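# Slide held gear fully down its shaft to mesh

## Task

The left gripper starts with a gear held a little above the end of a shaft. Lower it onto that shaft until it is fully seated and level (perpendicular to the shaft), with its teeth engaged with the two neighbouring gears. Forcing or wedging it with too much push counts as failure.

## Robot and tools

Robot: two arms, left_arm and right_arm. Each gripper's fingers point along its own +z axis and open and close along its y axis. The reported end_effector_position is the spot between the finger pads, roughly 1 cm short of the fingertips. Here only the left arm carries the gear; the right arm should usually be left alone.

Frames: the scene frame has its origin at table-top height, halfway between the arms, with +z up and +x out over the table; left_arm sits on the +y side. Each arm reports hand position (metres) and end_effector_quat_wxyz in its own base frame. Bases: left_arm at (+0.005, +0.325, -0.006) m and right_arm at (+0.004, -0.288, -0.006) m, both nearly level. Fixed cameras and the table are given in the scene frame. Offsets you command are expressed along the axes of that arm's current Hand target, so for a gripper pointing down, its +z runs down toward the shaft. Printed poses can be wrong by a few centimetres.

Row layout (shared by execute_actions and move): 14 numbers, each in [-1, 1]. The first seven are left_arm: dx, dy, dz, rx, ry, rz, opening. The last seven are the same for right_arm. Always send all 14, even if only one arm moves. dx..rz are offsets from the arm's Hand target as it stood when the action or move began, not absolute poses. Scale: 1.0 = 0.6 m or 180 degrees, so 0.01 is 6 mm. rx, ry, rz together form one rotation vector. Opening is absolute, not an offset: +1 fully open (0.094 m), -1 closed. To keep the gear held, resend the current closed opening each call; a 0 there would half-open the fingers and drop it. Zeros in the six pose numbers ask nothing new of that arm.

execute_actions(actions, cameras): actions is a list of actions. Each action is a table of up to 15 rows, one per 1/30 s step. A shorter table holds its last row until step 15. All rows in an action count from that action's starting Hand target, and the next action starts from the new one, so repeating an offset moves the arm further. An empty actions list returns state plus images.

move(target, speed, blend, opening_speed, grip_force, blocking, cameras): target is one 14-number row or a list of up to 15 rows. Every row is an offset from the same starting Hand targets. Other arguments:
- speed: m/s, 0.002 to 2.9, default 0.25; use it slow for insertion.
- blend: corner rounding in m.
- opening_speed: at least 0.2 per second on the opening scale.
- grip_force: 10 to 50 N per pad; lower values close more slowly.
- blocking=false: returns early while the move continues.
The path is straight and does not avoid obstacles. The result adds a move: line such as done, off_target, moving, held or fault, plus limits (paced = pose clipped; held = steps withheld). Moves are capped at 10 s.

wait(seconds): lets time pass without new commands. stop(): brakes a running move. zoom_image(camera, region=[x0,y0,x1,y1]) magnifies part of the latest image, at most 504x504 px. Cameras: cam_high, cam_low, cam_left_wrist, cam_right_wrist, cam_left_wrist_chin, cam_right_wrist_chin (each 896x504). finished_scene(scene) ends the scene irreversibly; the gear must remain seated with nothing holding it.

Reading results:
- Hand target is the last commanded pose after clipping, and the next offsets count from it.
- The gripper may rest short of it or tilted because of friction and weight. Check the position and quaternion after each move and correct tilt.
- grip_measured gives finger opening on the command scale.
- Joint torques are in joint order, offset and noisy.
- Joint velocities "within noise" means the arm is still.
- Tool commands shows the current gripper commands.
- MOTOR HOT appears at 75 °C. At 90 °C the arm folds away and idles; at 100 °C it collapses.
- Orientation commands are clipped to within 40 degrees of the measured orientation per step.

Suggested approach:
1. Take images and zoom to see how the gear hole lines up with the shaft and how the teeth sit against the neighbouring gears.
2. Correct lateral and angular error in small offsets.
3. Descend slowly along the shaft, a few millimetres at a time, checking the height after each step.
4. If the teeth do not engage, a tiny rotation about the shaft axis can help them mesh.
5. When the gear is seated, open the gripper gently (well above grip_measured) and lift clear before finishing.

Avoid:
- High speed and targets far past contact: a blocked arm keeps pressing, and pressing hard fails the task. To relieve a press, command the target back past the gripper.
- Dropping the gear or releasing it while it moves.
- Letting anything fall off the table.
- Hitting fixtures (bar, spacers, rear plate, low rail) or the other arm.
- Moving near an arm's own base, which can swing the elbow.
- Pressure on the wrist-camera cables.
- Holding stretched poses for long, since motors heat up.

Thinking time lets the scene run on, while the robot holds its last command.

Each tool is called after "Call:" as a command line: name --argument value for each argument, lists and objects as JSON in quotes; but a table of rows of numbers goes row by row, as --pt "numbers of a row", without its own name.

## Session

Call:
execute_actions --actions '[]'

Scene clock: 0.00 s.
left_arm: end_effector_position=(+0.3065, -0.0964, +0.1198) grip_measured=-0.602 end_effector_quat_wxyz=(-0.004, +0.804, +0.595, +0.006) | right_arm: end_effector_position=(+0.3810, +0.0001, +0.4022) grip_measured=+1.000 end_effector_quat_wxyz=(+0.707, +0.000, +0.707, +0.000)
Joint positions: left_arm=[-0.312 1.758 1.497 -1.31 -0.014 1.555 0.019] | right_arm=[0 1.047 1.047 0 0 0 0.094]
Joint velocities: within noise
Joint torques (N m): no reading
Heat: left arm: 30 °C; right arm: 29 °C.
Hand target: left_arm +0.3080, -0.0967, +0.1240; +0.002, +0.803, +0.595, +0.009 | right_arm +0.3799, -0.0002, +0.4100; +0.714, +0.000, +0.700, +0.000
Tool commands: left_gripper/opening=-1.0 right_gripper/opening=+1.0

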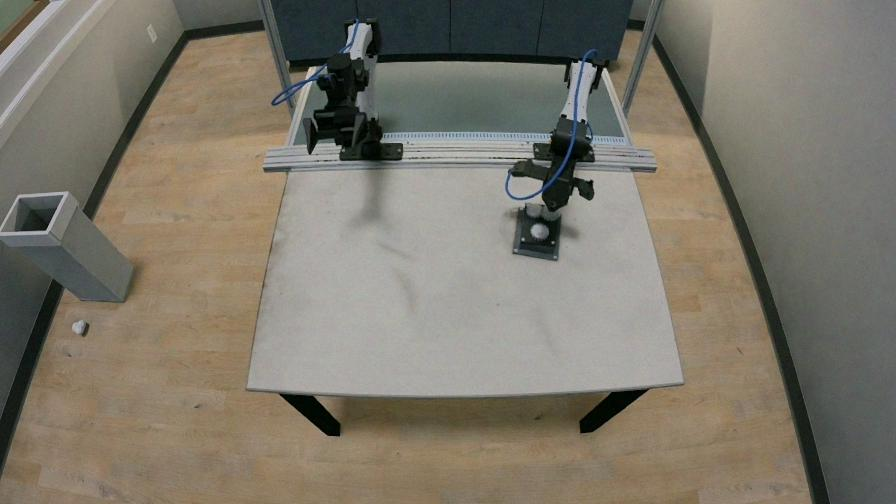

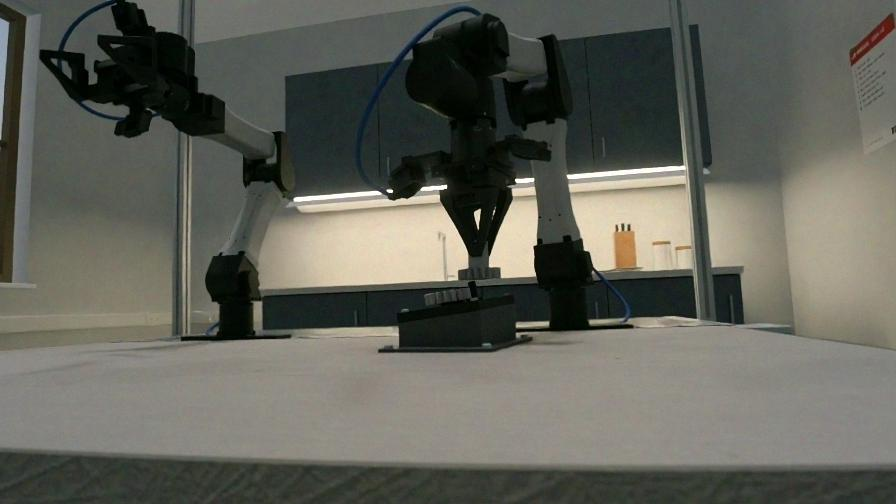

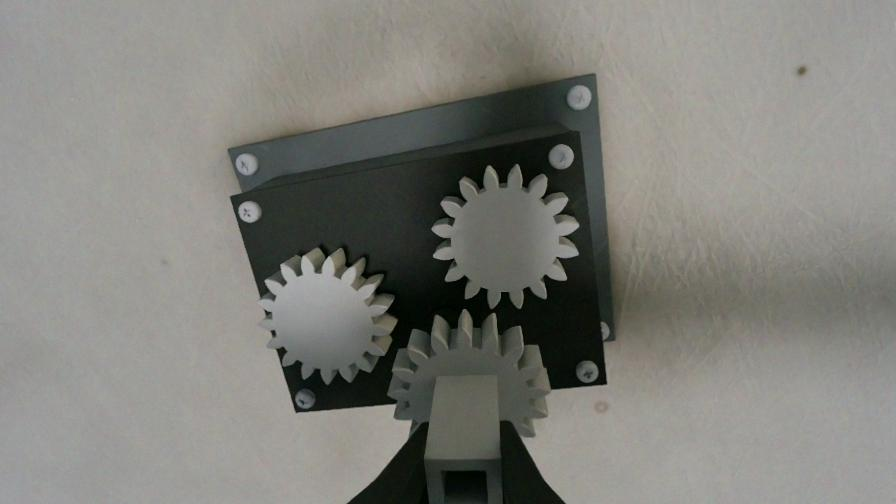

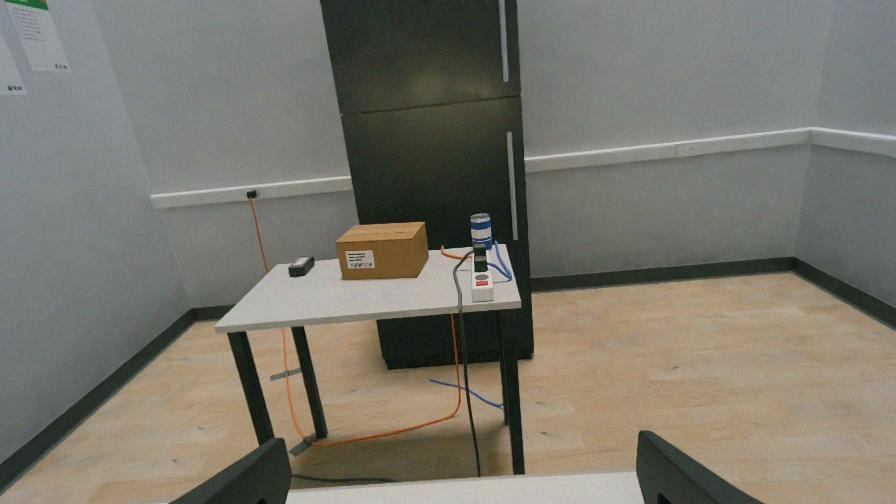

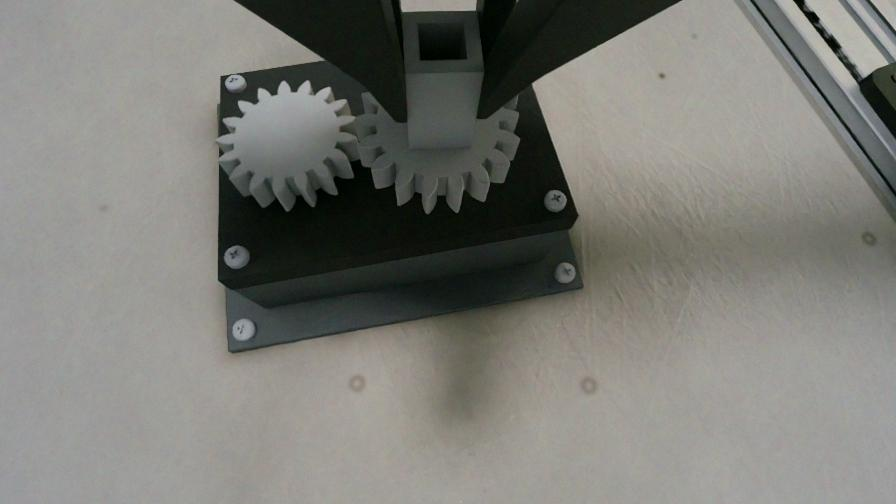

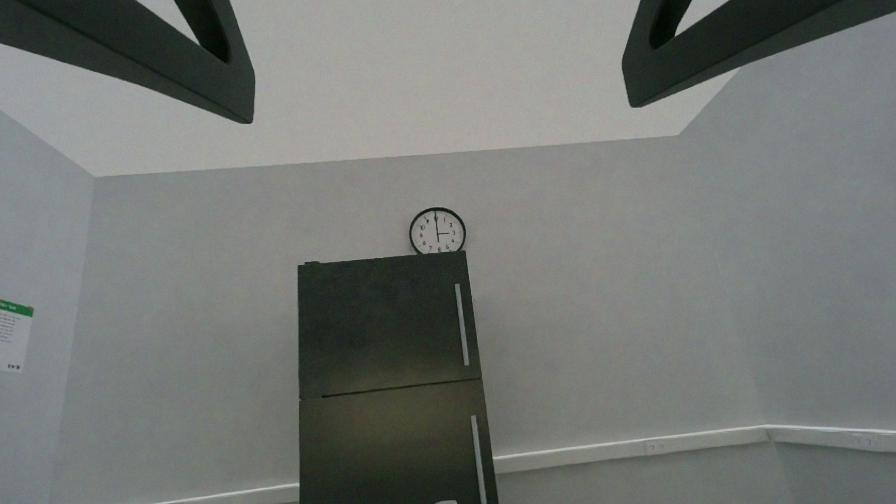

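Call:
zoom_image --camera "cam_low" --region '[370, 220, 550, 360]'

Call:
zoom_image --camera "cam_left_wrist" --region '[220, 220, 620, 445]'

Call:
zoom_image --camera "cam_left_wrist_chin" --region '[200, 50, 600, 275]'

Scaled by 2.800 from the camera's image (finer frame: 1280x720).

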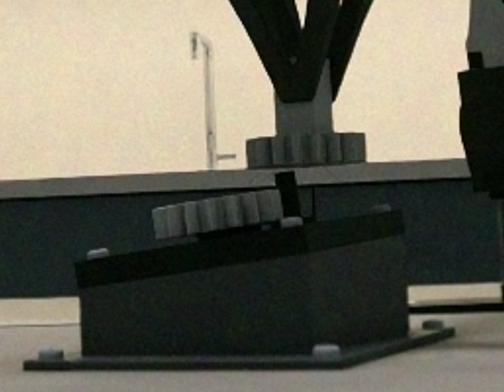

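Scaled by 1.260 from the camera's image (finer frame: 1280x720).

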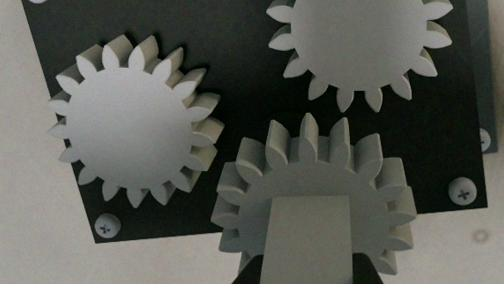

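Scaled by 1.260 from the camera's image (finer frame: 1280x720).

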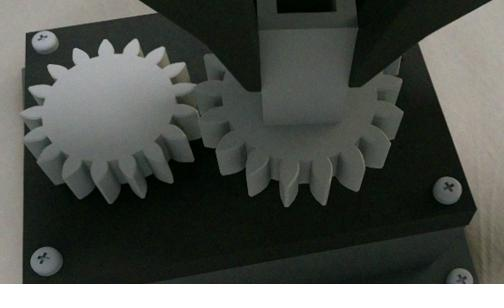

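Call:
move --pt "0 0 -0.03 0 0 0 -1 0 0 0 0 0 0 1" --pt "0.0957 -0.0292 -0.06 0.0236 0.0337 0 -1 0 0 0 0 0 0 1" --blend 0.008 --speed 0.12 --cameras '["cam_low","cam_left_wrist","cam_left_wrist_chin"]'

Scene clock: 93.90 s.
left_arm: end_effector_position=(+0.3051, -0.0398, +0.1552) grip_measured=-0.602 end_effector_quat_wxyz=(-0.058, +0.800, +0.596, +0.026) | right_arm: end_effector_position=(+0.3810, +0.0001, +0.4022) grip_measured=+1.000 end_effector_quat_wxyz=(+0.707, +0.000, +0.707, +0.000)
Joint positions: left_arm=[-0.195 1.758 1.632 -1.496 -0.116 1.662 0.019] | right_arm=[0 1.047 1.047 0 0 0 0.094]
Joint torques (N m): left_arm=[0.39 -7.24 7.53 0.04 -0.14 -0.09] | right_arm=[-0.27 -3.06 9.46 1.65 0.05 0.05]
Heat: left arm: 40 °C; right arm: 45 °C.
Hand target: left_arm +0.3073, -0.0370, +0.1604; -0.060, +0.801, +0.594, +0.030 | right_arm +0.3799, -0.0002, +0.4100; +0.714, +0.000, +0.700, +0.000
Off the commanded pose: left_arm 0.006 m, 1 deg | right_arm 0.008 m, 1 deg.
move: done
cam_left_wrist: T_world_to_cam=[[-0.92295, 0.38484, 0.00766, 0.30009], [0.34824, 0.82636, 0.44255, -0.08577], [0.16398, 0.41112, -0.89671, 0.22427]] pos_world=[0.27006, -0.13681, 0.23677]
cam_left_wrist_chin: T_world_to_cam=[[-0.93, 0.34736, 0.12019, 0.27779], [0.31805, 0.92438, -0.21062, -0.07019], [-0.18426, -0.15765, -0.97015, 0.3115]] pos_world=[0.33807, 0.0175, 0.25404]

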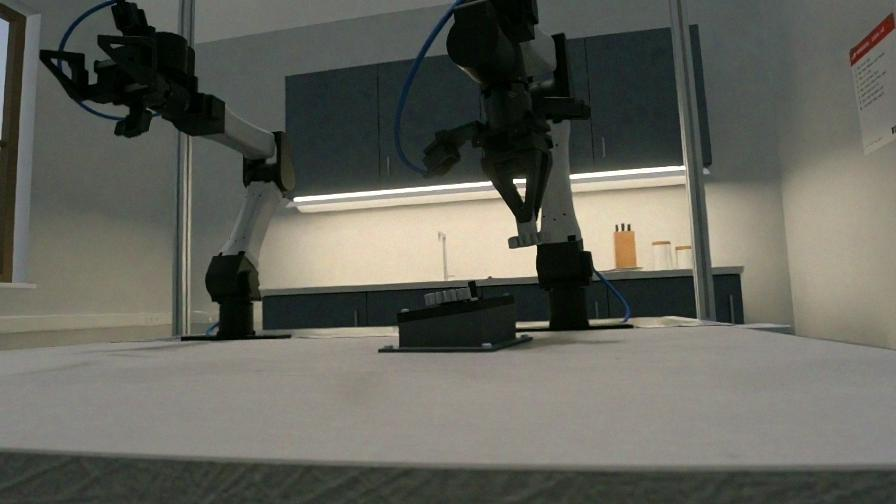

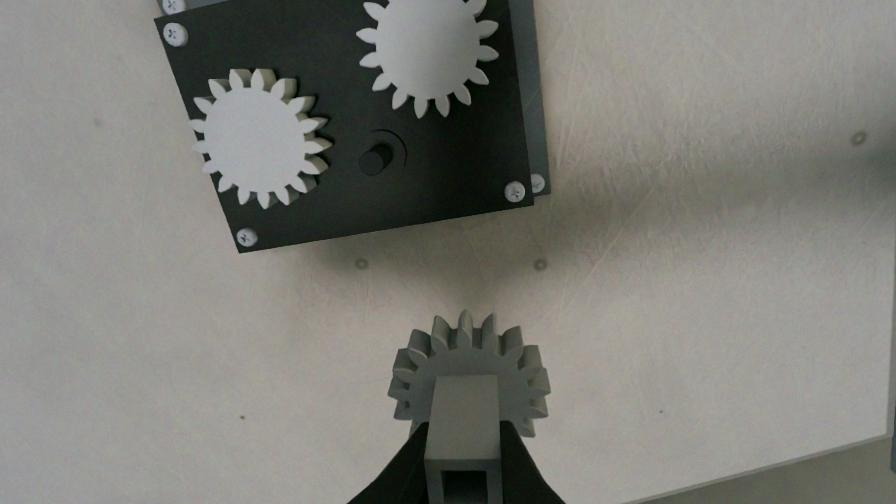

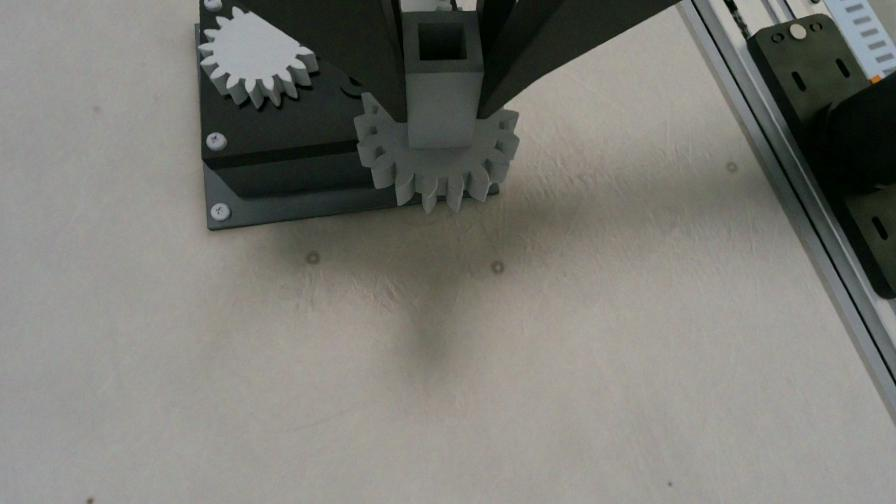

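Call:
zoom_image --camera "cam_left_wrist" --region '[310, 80, 450, 200]'

Call:
zoom_image --camera "cam_left_wrist" --region '[370, 300, 570, 480]'

Call:
zoom_image --camera "cam_low" --region '[390, 200, 570, 360]'

Scaled by 3.600 from the camera's image (finer frame: 1280x720).

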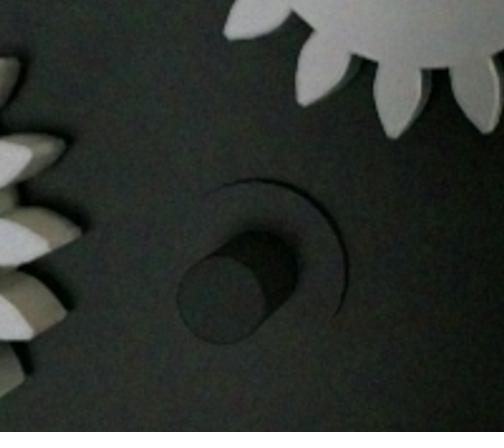

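Scaled by 2.520 from the camera's image (finer frame: 1280x720).

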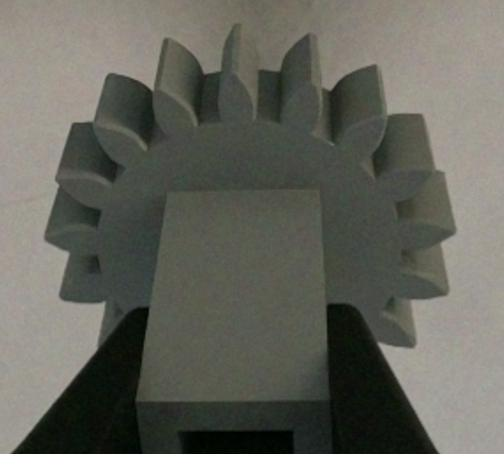

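Scaled by 2.800 from the camera's image (finer frame: 1280x720).

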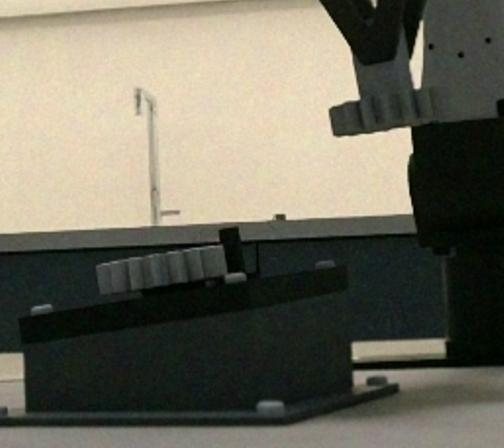

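Call:
move --target '[-0.056,0.0315,0.053,0.0033,0.0033,0,-1,0,0,0,0,0,0,1]' --speed 0.1 --cameras '["cam_low","cam_left_wrist","cam_left_wrist_chin"]'

Call:
zoom_image --camera "cam_left_wrist" --region '[310, 150, 590, 450]'

Call:
zoom_image --camera "cam_low" --region '[390, 220, 550, 360]'

Scene clock: 167.67 s.
left_arm: end_effector_position=(+0.3138, -0.0698, +0.1286) grip_measured=-0.602 end_effector_quat_wxyz=(-0.062, +0.802, +0.594, +0.028) | right_arm: end_effector_position=(+0.3810, +0.0001, +0.4022) grip_measured=+1.000 end_effector_quat_wxyz=(+0.707, +0.000, +0.707, +0.000)
Joint positions: left_arm=[-0.284 1.818 1.599 -1.417 -0.12 1.579 0.019] | right_arm=[0 1.047 1.047 0 0 0 0.094]
Joint torques (N m): left_arm=[-0.49 -7.47 4.62 0.28 -0.12 -0.23] | right_arm=[-0.31 -3.02 9.4 1.64 0.06 0.03]
Heat: left arm: 38 °C; right arm: 48 °C.
Hand target: left_arm +0.3149, -0.0701, +0.1237; -0.067, +0.801, +0.594, +0.031 | right_arm +0.3799, -0.0002, +0.4100; +0.714, +0.000, +0.700, +0.000
Off the commanded pose: left_arm 0.005 m, 1 deg | right_arm 0.008 m, 1 deg.
move: done
cam_left_wrist: T_world_to_cam=[[-0.92051, 0.39051, 0.01296, 0.31881], [0.35409, 0.81972, 0.4502, -0.05552], [0.16518, 0.419, -0.89283, 0.21103]] pos_world=[0.27827, -0.16741, 0.20928]
cam_left_wrist_chin: T_world_to_cam=[[-0.92758, 0.35206, 0.12507, 0.29845], [0.32364, 0.9244, -0.20184, -0.05364], [-0.18668, -0.14675, -0.9714, 0.28421]] pos_world=[0.34726, -0.01378, 0.22792]

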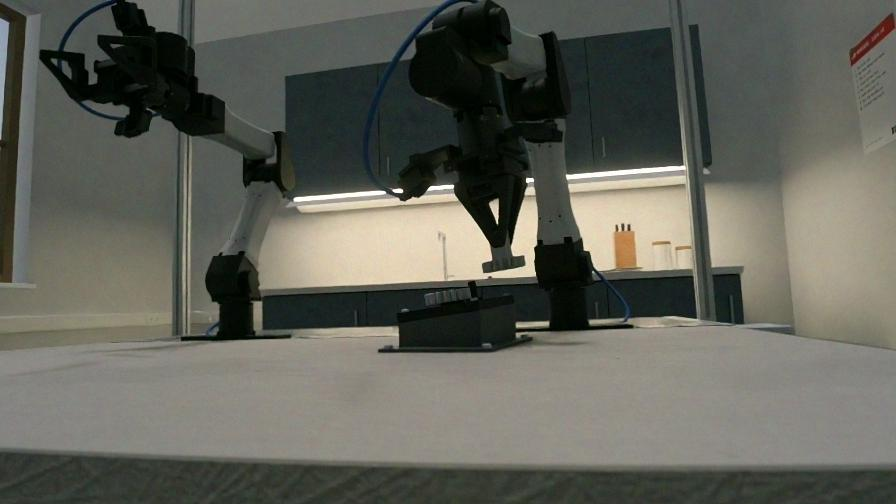

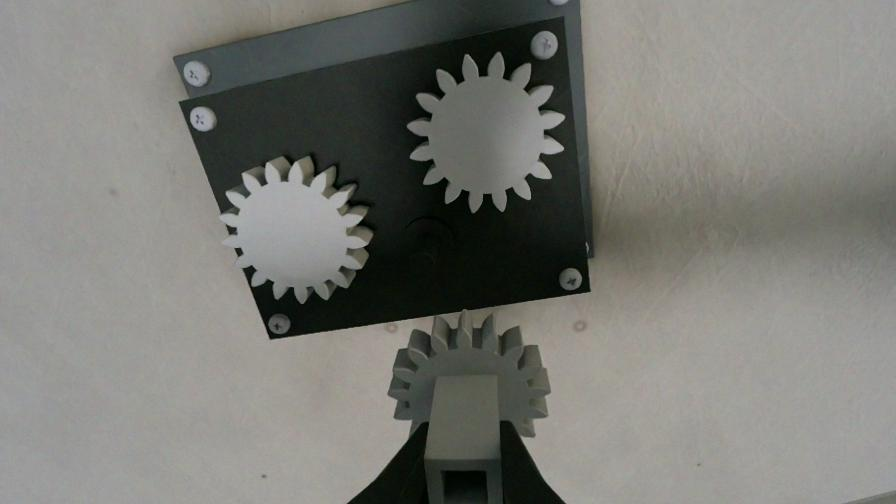

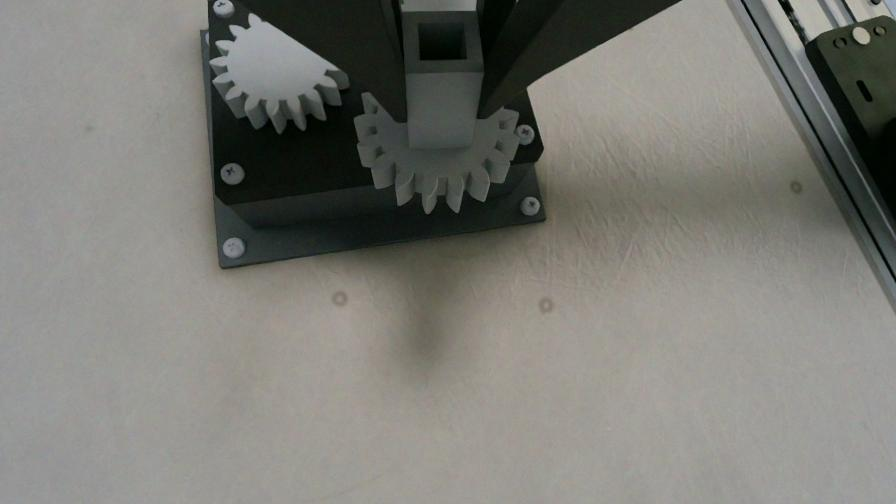

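Scaled by 1.680 from the camera's image (finer frame: 1280x720).

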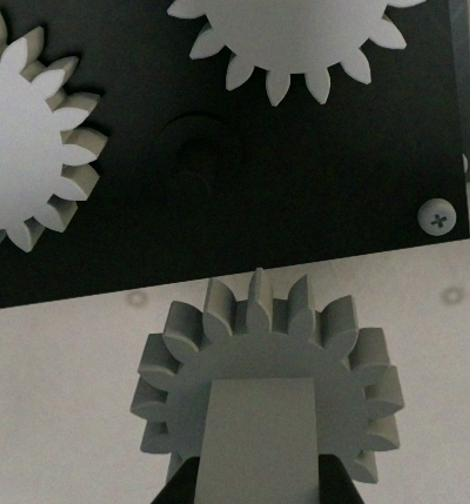

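Scaled by 3.150 from the camera's image (finer frame: 1280x720).

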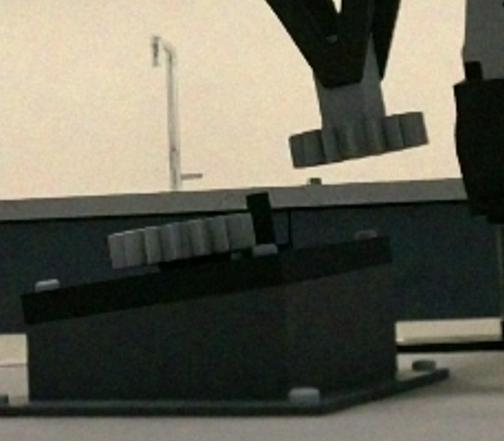

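Call:
zoom_image --camera "cam_left_wrist" --region '[390, 210, 470, 290]'

Scaled by 6.300 from the camera's image (finer frame: 1280x720).

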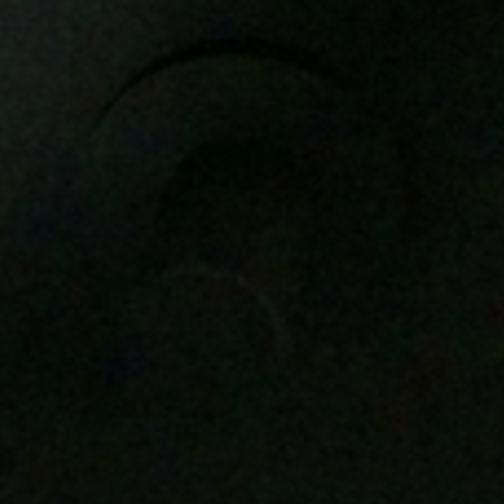

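Call:
move --target '[-0.0635,0.0178,0.0068,0,0,0,-1,0,0,0,0,0,0,1]' --speed 0.07 --cameras '["cam_low","cam_left_wrist","cam_left_wrist_chin"]'

Call:
zoom_image --camera "cam_left_wrist" --region '[210, 200, 630, 450]'

Call:
zoom_image --camera "cam_low" --region '[420, 240, 530, 320]'

Scene clock: 199.37 s.
left_arm: end_effector_position=(+0.3079, -0.1026, +0.1188) grip_measured=-0.601 end_effector_quat_wxyz=(-0.071, +0.801, +0.593, +0.033) | right_arm: end_effector_position=(+0.3810, +0.0001, +0.4022) grip_measured=+1.000 end_effector_quat_wxyz=(+0.707, +0.000, +0.707, +0.000)
Joint positions: left_arm=[-0.391 1.853 1.602 -1.409 -0.13 1.471 0.019] | right_arm=[0 1.047 1.047 0 0 0 0.094]
Joint torques (N m): left_arm=[-0.5 -6.42 6.58 0.25 0.06 -0.22] | right_arm=[-0.35 -3.12 9.48 1.67 0.05 0.02]
Heat: left arm: 38 °C; right arm: 49 °C.
Hand target: left_arm +0.3139, -0.1087, +0.1141; -0.067, +0.801, +0.595, +0.031 | right_arm +0.3799, -0.0002, +0.4100; +0.714, +0.000, +0.700, +0.000
Off the commanded pose: left_arm 0.010 m, 1 deg | right_arm 0.008 m, 1 deg.
move: done
cam_left_wrist: T_world_to_cam=[[-0.92013, 0.39082, 0.02487, 0.32487], [0.35673, 0.81031, 0.46491, -0.02563], [0.16154, 0.43665, -0.88501, 0.21905]] pos_world=[0.27268, -0.20184, 0.1977]
cam_left_wrist_chin: T_world_to_cam=[[-0.92674, 0.35011, 0.13629, 0.30397], [0.32343, 0.92804, -0.18477, -0.02495], [-0.19117, -0.12716, -0.97329, 0.27242]] pos_world=[0.34185, -0.04863, 0.2191]

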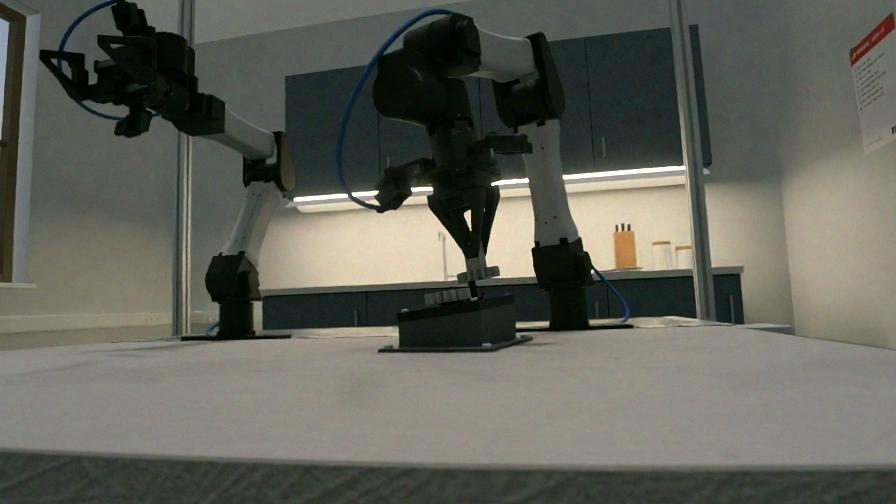

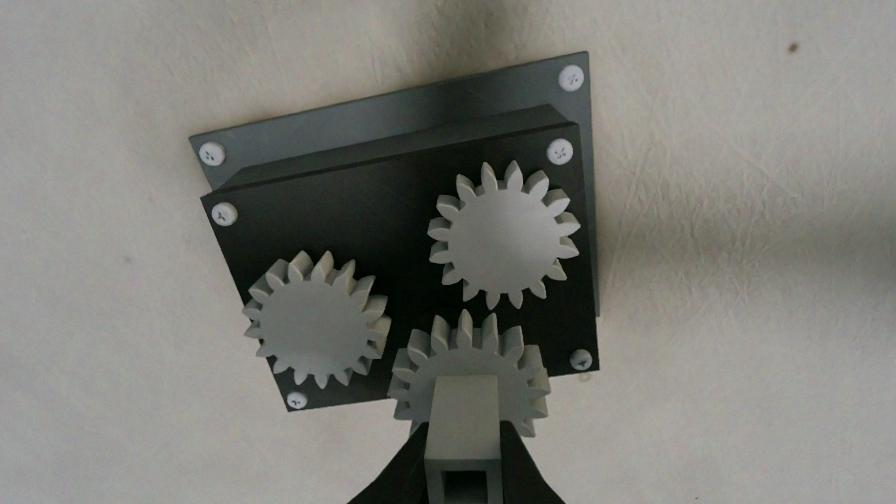

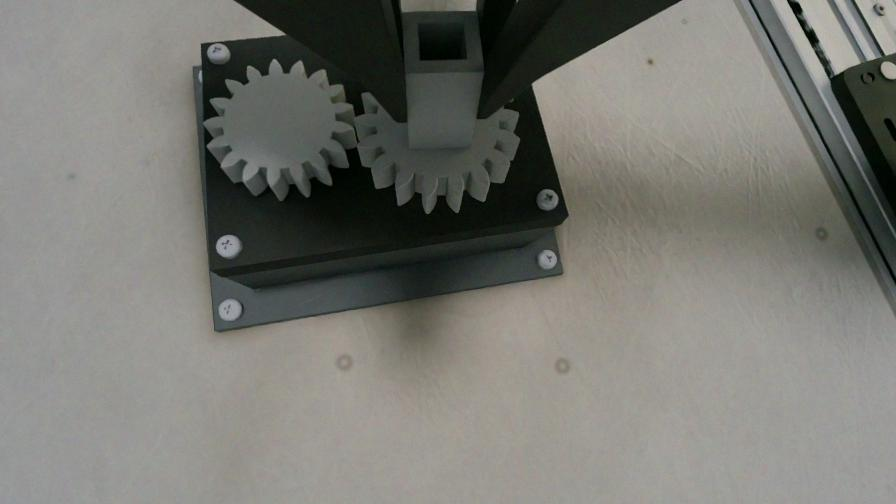

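Scaled by 1.200 from the camera's image (finer frame: 1280x720).

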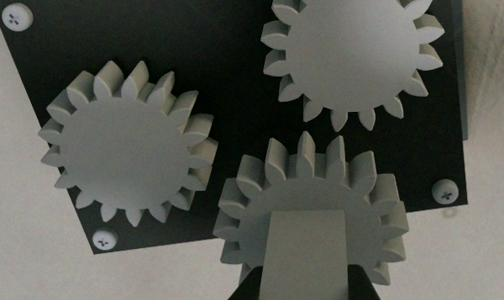

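Scaled by 4.582 from the camera's image (finer frame: 1280x720).

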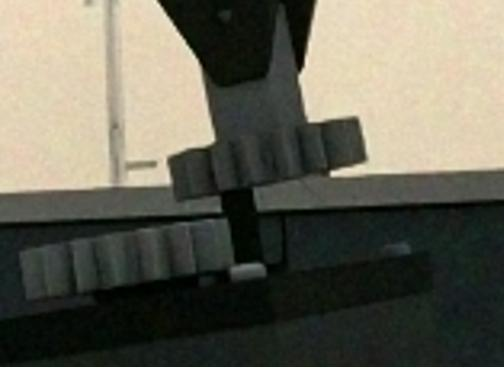

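Call:
move --target '[-0.003,0.0042,-0.0098,-0.0004,-0.0058,0,-1,0,0,0,0,0,0,1]' --speed 0.05 --cameras '["cam_low","cam_left_wrist","cam_left_wrist_chin"]'

Call:
zoom_image --camera "cam_left_wrist" --region '[210, 200, 630, 450]'

Call:
zoom_image --camera "cam_low" --region '[420, 240, 530, 320]'

Call:
zoom_image --camera "cam_left_wrist_chin" --region '[190, 40, 550, 240]'

Scene clock: 233.23 s.
left_arm: end_effector_position=(+0.3127, -0.1067, +0.1181) grip_measured=-0.601 end_effector_quat_wxyz=(-0.067, +0.801, +0.594, +0.029) | right_arm: end_effector_position=(+0.3810, +0.0001, +0.4022) grip_measured=+1.000 end_effector_quat_wxyz=(+0.707, +0.000, +0.707, +0.000)
Joint positions: left_arm=[-0.391 1.874 1.628 -1.411 -0.118 1.47 0.019] | right_arm=[0 1.047 1.047 0 0 0 0.094]
Joint torques (N m): left_arm=[-0.35 -7.61 7.36 0.08 0.13 -0.2] | right_arm=[-0.27 -3.07 9.44 1.66 0.05 0.04]
Heat: left arm: 38 °C; right arm: 50 °C.
Hand target: left_arm +0.3159, -0.1119, +0.1195; -0.061, +0.801, +0.595, +0.024 | right_arm +0.3799, -0.0002, +0.4100; +0.714, +0.000, +0.700, +0.000
Off the commanded pose: left_arm 0.006 m, 1 deg | right_arm 0.008 m, 1 deg.
move: done
cam_left_wrist: T_world_to_cam=[[-0.92064, 0.3898, 0.0217, 0.33139], [0.35622, 0.81598, 0.45528, -0.0218], [0.15976, 0.42688, -0.89008, 0.2196]] pos_world=[0.27778, -0.20513, 0.1982]
cam_left_wrist_chin: T_world_to_cam=[[-0.92704, 0.35038, 0.13354, 0.3104], [0.32192, 0.92632, -0.19573, -0.02134], [-0.19228, -0.13846, -0.97152, 0.27106]] pos_world=[0.34674, -0.05146, 0.21771]

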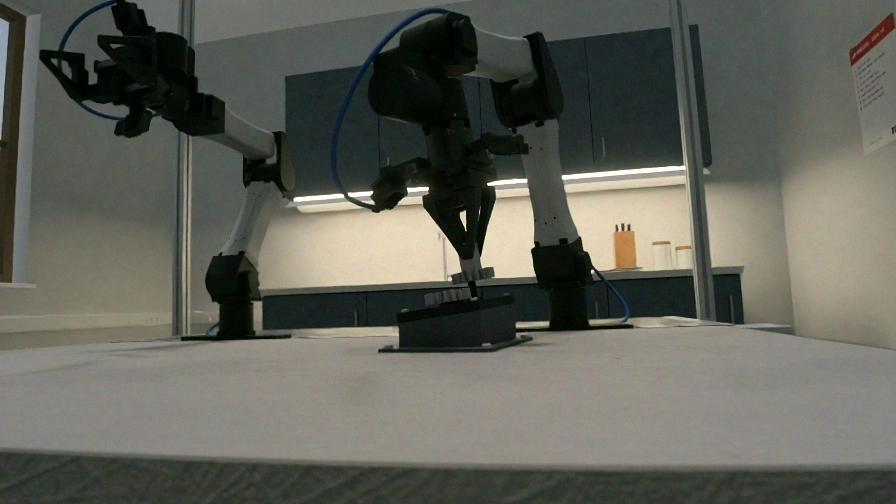

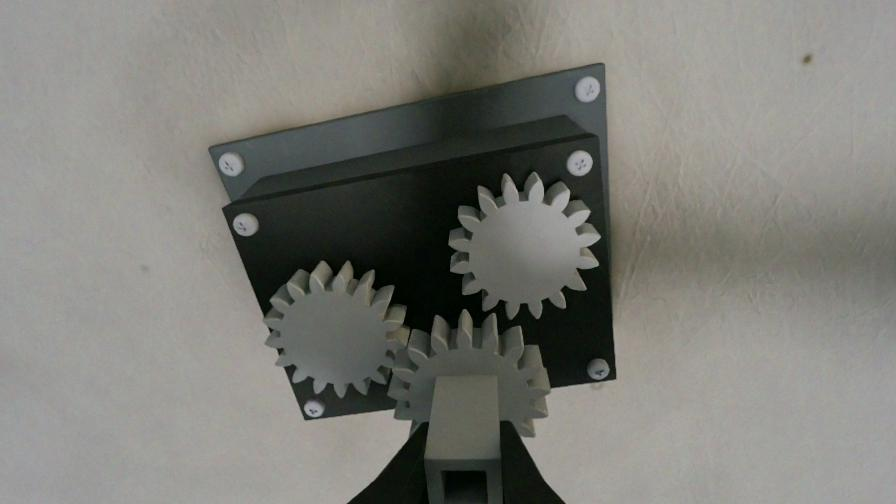

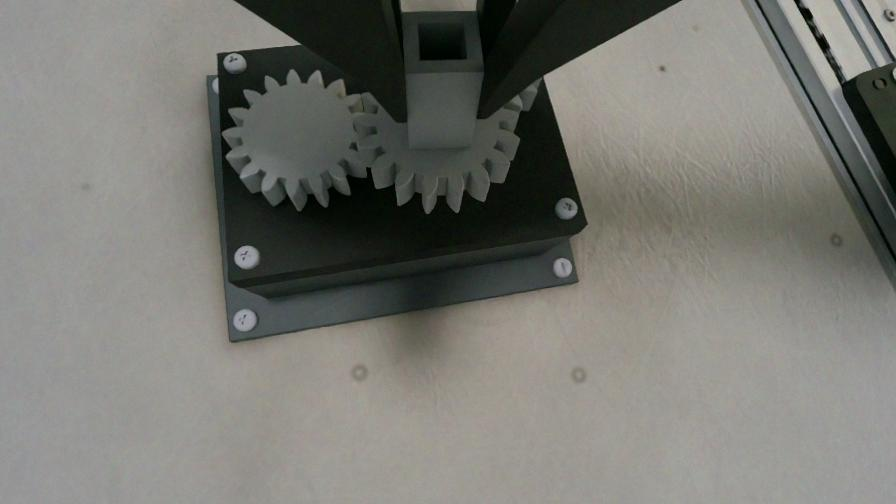

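Scaled by 1.200 from the camera's image (finer frame: 1280x720).

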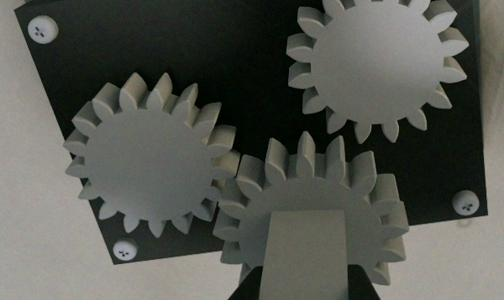

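Scaled by 4.582 from the camera's image (finer frame: 1280x720).

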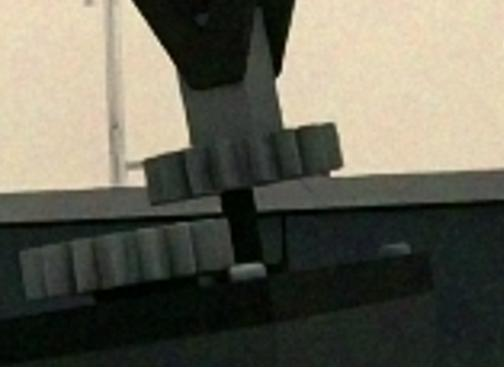

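Scaled by 1.400 from the camera's image (finer frame: 1280x720).

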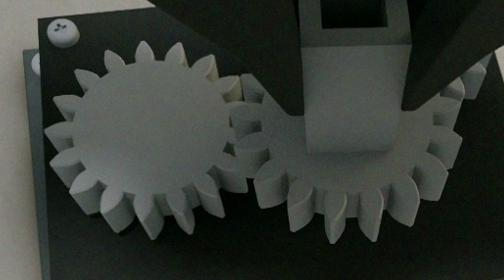

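Call:
move --target '[-0.0028,0.0032,-0.0038,-0.0008,-0.0027,0,-1,0,0,0,0,0,0,1]' --speed 0.05 --cameras '["cam_low"]'

Call:
zoom_image --camera "cam_low" --region '[420, 240, 530, 320]'

Scene clock: 270.40 s.
left_arm: end_effector_position=(+0.3151, -0.1099, +0.1186) grip_measured=-0.601 end_effector_quat_wxyz=(-0.062, +0.801, +0.594, +0.025) | right_arm: end_effector_position=(+0.3810, +0.0001, +0.4022) grip_measured=+1.000 end_effector_quat_wxyz=(+0.707, +0.000, +0.707, +0.000)
Joint positions: left_arm=[-0.391 1.882 1.642 -1.411 -0.107 1.47 0.019] | right_arm=[0 1.047 1.047 0 0 0 0.094]
Joint torques (N m): left_arm=[-0.36 -7.83 7.45 0.04 0.1 -0.21] | right_arm=[-0.27 -3.14 9.48 1.66 0.06 0.02]
Heat: left arm: 39 °C; right arm: 51 °C.
Hand target: left_arm +0.3173, -0.1143, +0.1214; -0.057, +0.801, +0.595, +0.021 | right_arm +0.3799, -0.0002, +0.4100; +0.714, +0.000, +0.700, +0.000
Off the commanded pose: left_arm 0.006 m, 1 deg | right_arm 0.008 m, 1 deg.
move: done

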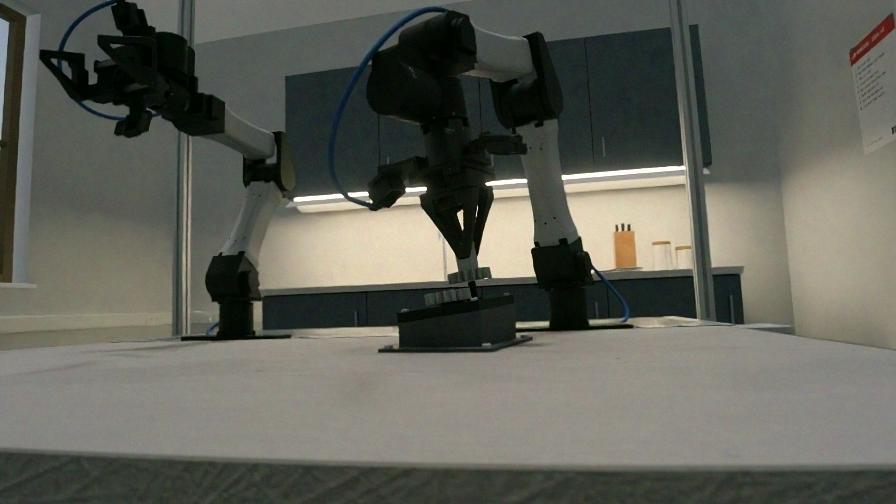

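Scaled by 4.582 from the camera's image (finer frame: 1280x720).

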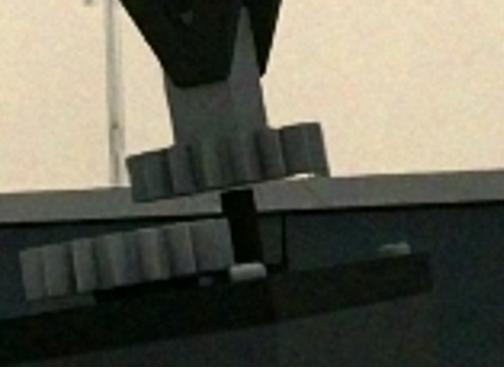

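Call:
move --target '[0.0015,-0.0007,0.0168,0,0,0,-1,0,0,0,0,0,0,1]' --speed 0.02 --cameras '["cam_low","cam_left_wrist","cam_left_wrist_chin"]'

Call:
zoom_image --camera "cam_low" --region '[420, 240, 530, 320]'

Call:
zoom_image --camera "cam_left_wrist" --region '[210, 200, 630, 450]'

Call:
zoom_image --camera "cam_left_wrist_chin" --region '[190, 40, 550, 240]'

Scene clock: 289.33 s.
left_arm: end_effector_position=(+0.3170, -0.1108, +0.1172) grip_measured=-0.601 end_effector_quat_wxyz=(-0.058, +0.801, +0.595, +0.027) | right_arm: end_effector_position=(+0.3810, +0.0001, +0.4022) grip_measured=+1.000 end_effector_quat_wxyz=(+0.707, +0.000, +0.707, +0.000)
Joint positions: left_arm=[-0.391 1.882 1.637 -1.398 -0.106 1.47 0.019] | right_arm=[0 1.047 1.047 0 0 0 0.094]
Joint torques (N m): left_arm=[0.03 -8.21 4.3 0.27 0.1 -0.16] | right_arm=[-0.25 -3.07 9.5 1.66 0.06 0.04]
Heat: left arm: 39 °C; right arm: 51 °C.
Hand target: left_arm +0.3168, -0.1122, +0.1115; -0.057, +0.801, +0.595, +0.021 | right_arm +0.3799, -0.0002, +0.4100; +0.714, +0.000, +0.700, +0.000
Off the commanded pose: left_arm 0.006 m, 1 deg | right_arm 0.008 m, 1 deg.
move: done
cam_left_wrist: T_world_to_cam=[[-0.92115, 0.38913, 0.0071, 0.33876], [0.35153, 0.82404, 0.44429, -0.01589], [0.16703, 0.41175, -0.89586, 0.21657]] pos_world=[0.28146, -0.2079, 0.19867]
cam_left_wrist_chin: T_world_to_cam=[[-0.92847, 0.35163, 0.11956, 0.31822], [0.32274, 0.92318, -0.20877, -0.01811], [-0.18378, -0.15525, -0.97063, 0.26587]] pos_world=[0.35017, -0.0539, 0.21623]

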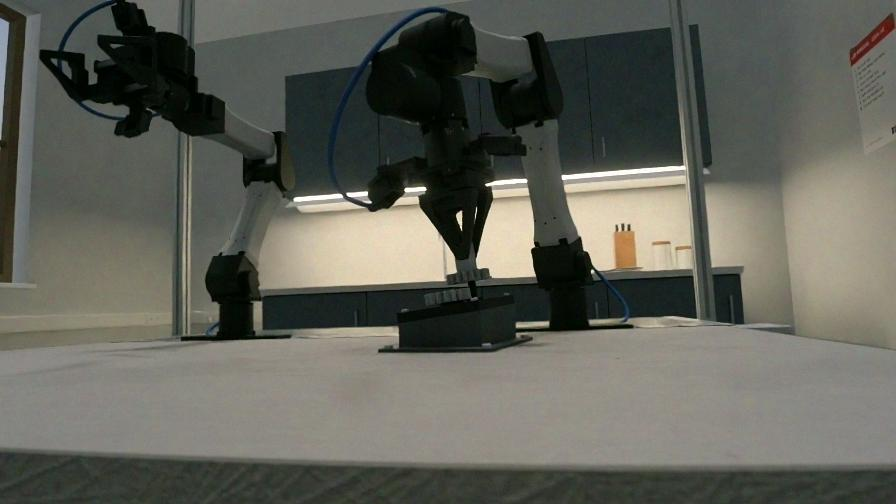

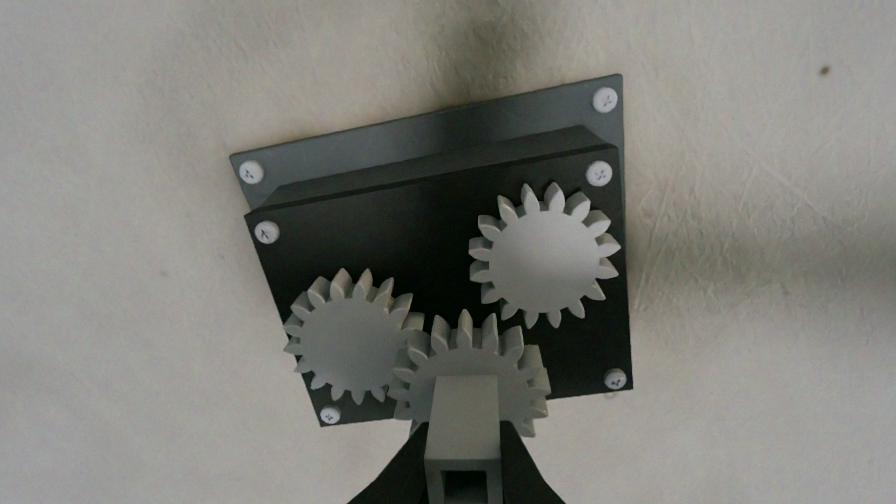

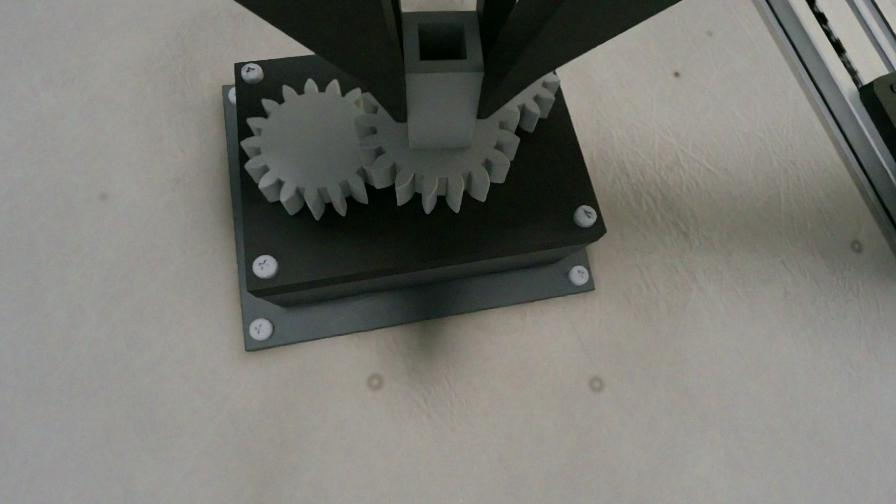

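Scaled by 4.582 from the camera's image (finer frame: 1280x720).

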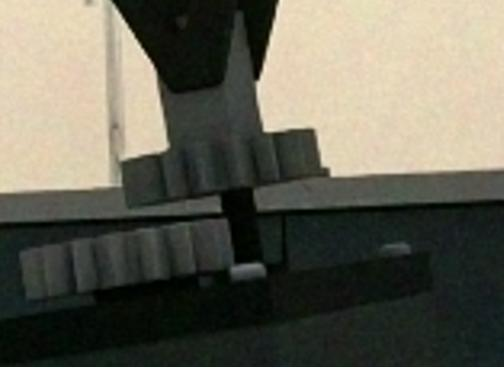

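Scaled by 1.200 from the camera's image (finer frame: 1280x720).

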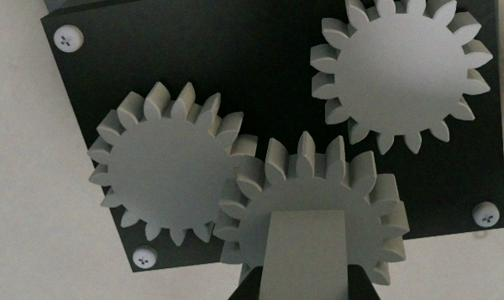

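Scaled by 1.400 from the camera's image (finer frame: 1280x720).

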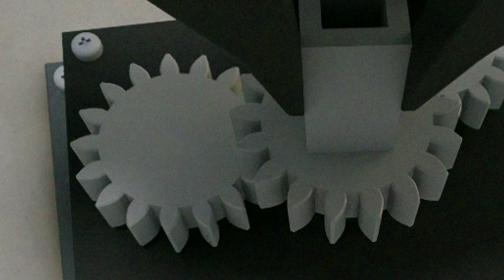

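Call:
move --target '[0.0038,-0.0073,-0.0042,0,0,0,-1,0,0,0,0,0,0,1]' --speed 0.03 --cameras '["cam_low"]'

Call:
zoom_image --camera "cam_low" --region '[420, 240, 530, 320]'

Scene clock: 302.23 s.
left_arm: end_effector_position=(+0.3167, -0.1107, +0.1168) grip_measured=-0.601 end_effector_quat_wxyz=(-0.058, +0.801, +0.595, +0.027) | right_arm: end_effector_position=(+0.3810, +0.0001, +0.4022) grip_measured=+1.000 end_effector_quat_wxyz=(+0.707, +0.000, +0.707, +0.000)
Joint positions: left_arm=[-0.391 1.881 1.634 -1.397 -0.106 1.47 0.019] | right_arm=[0 1.047 1.047 0 0 0 0.094]
Joint torques (N m): left_arm=[0.42 -9.54 3.71 0.22 0.09 -0.12] | right_arm=[-0.32 -3.07 9.48 1.66 0.06 0.06]
Heat: left arm: 39 °C; right arm: 52 °C.
Hand target: left_arm +0.3133, -0.1090, +0.1146; -0.058, +0.801, +0.595, +0.021 | right_arm +0.3799, -0.0002, +0.4100; +0.714, +0.000, +0.700, +0.000
Off the commanded pose: left_arm 0.004 m, 1 deg | right_arm 0.008 m, 1 deg.
move: done

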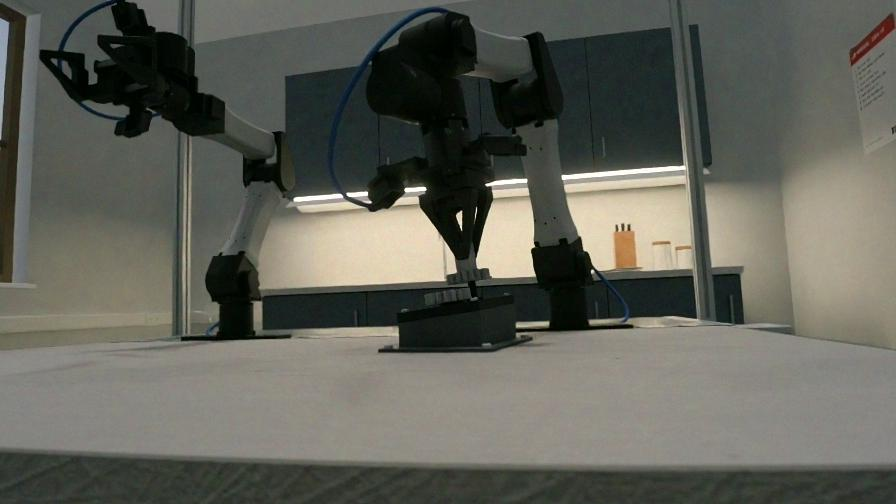

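Scaled by 4.582 from the camera's image (finer frame: 1280x720).

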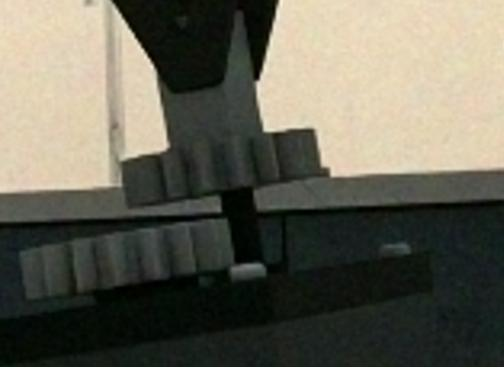

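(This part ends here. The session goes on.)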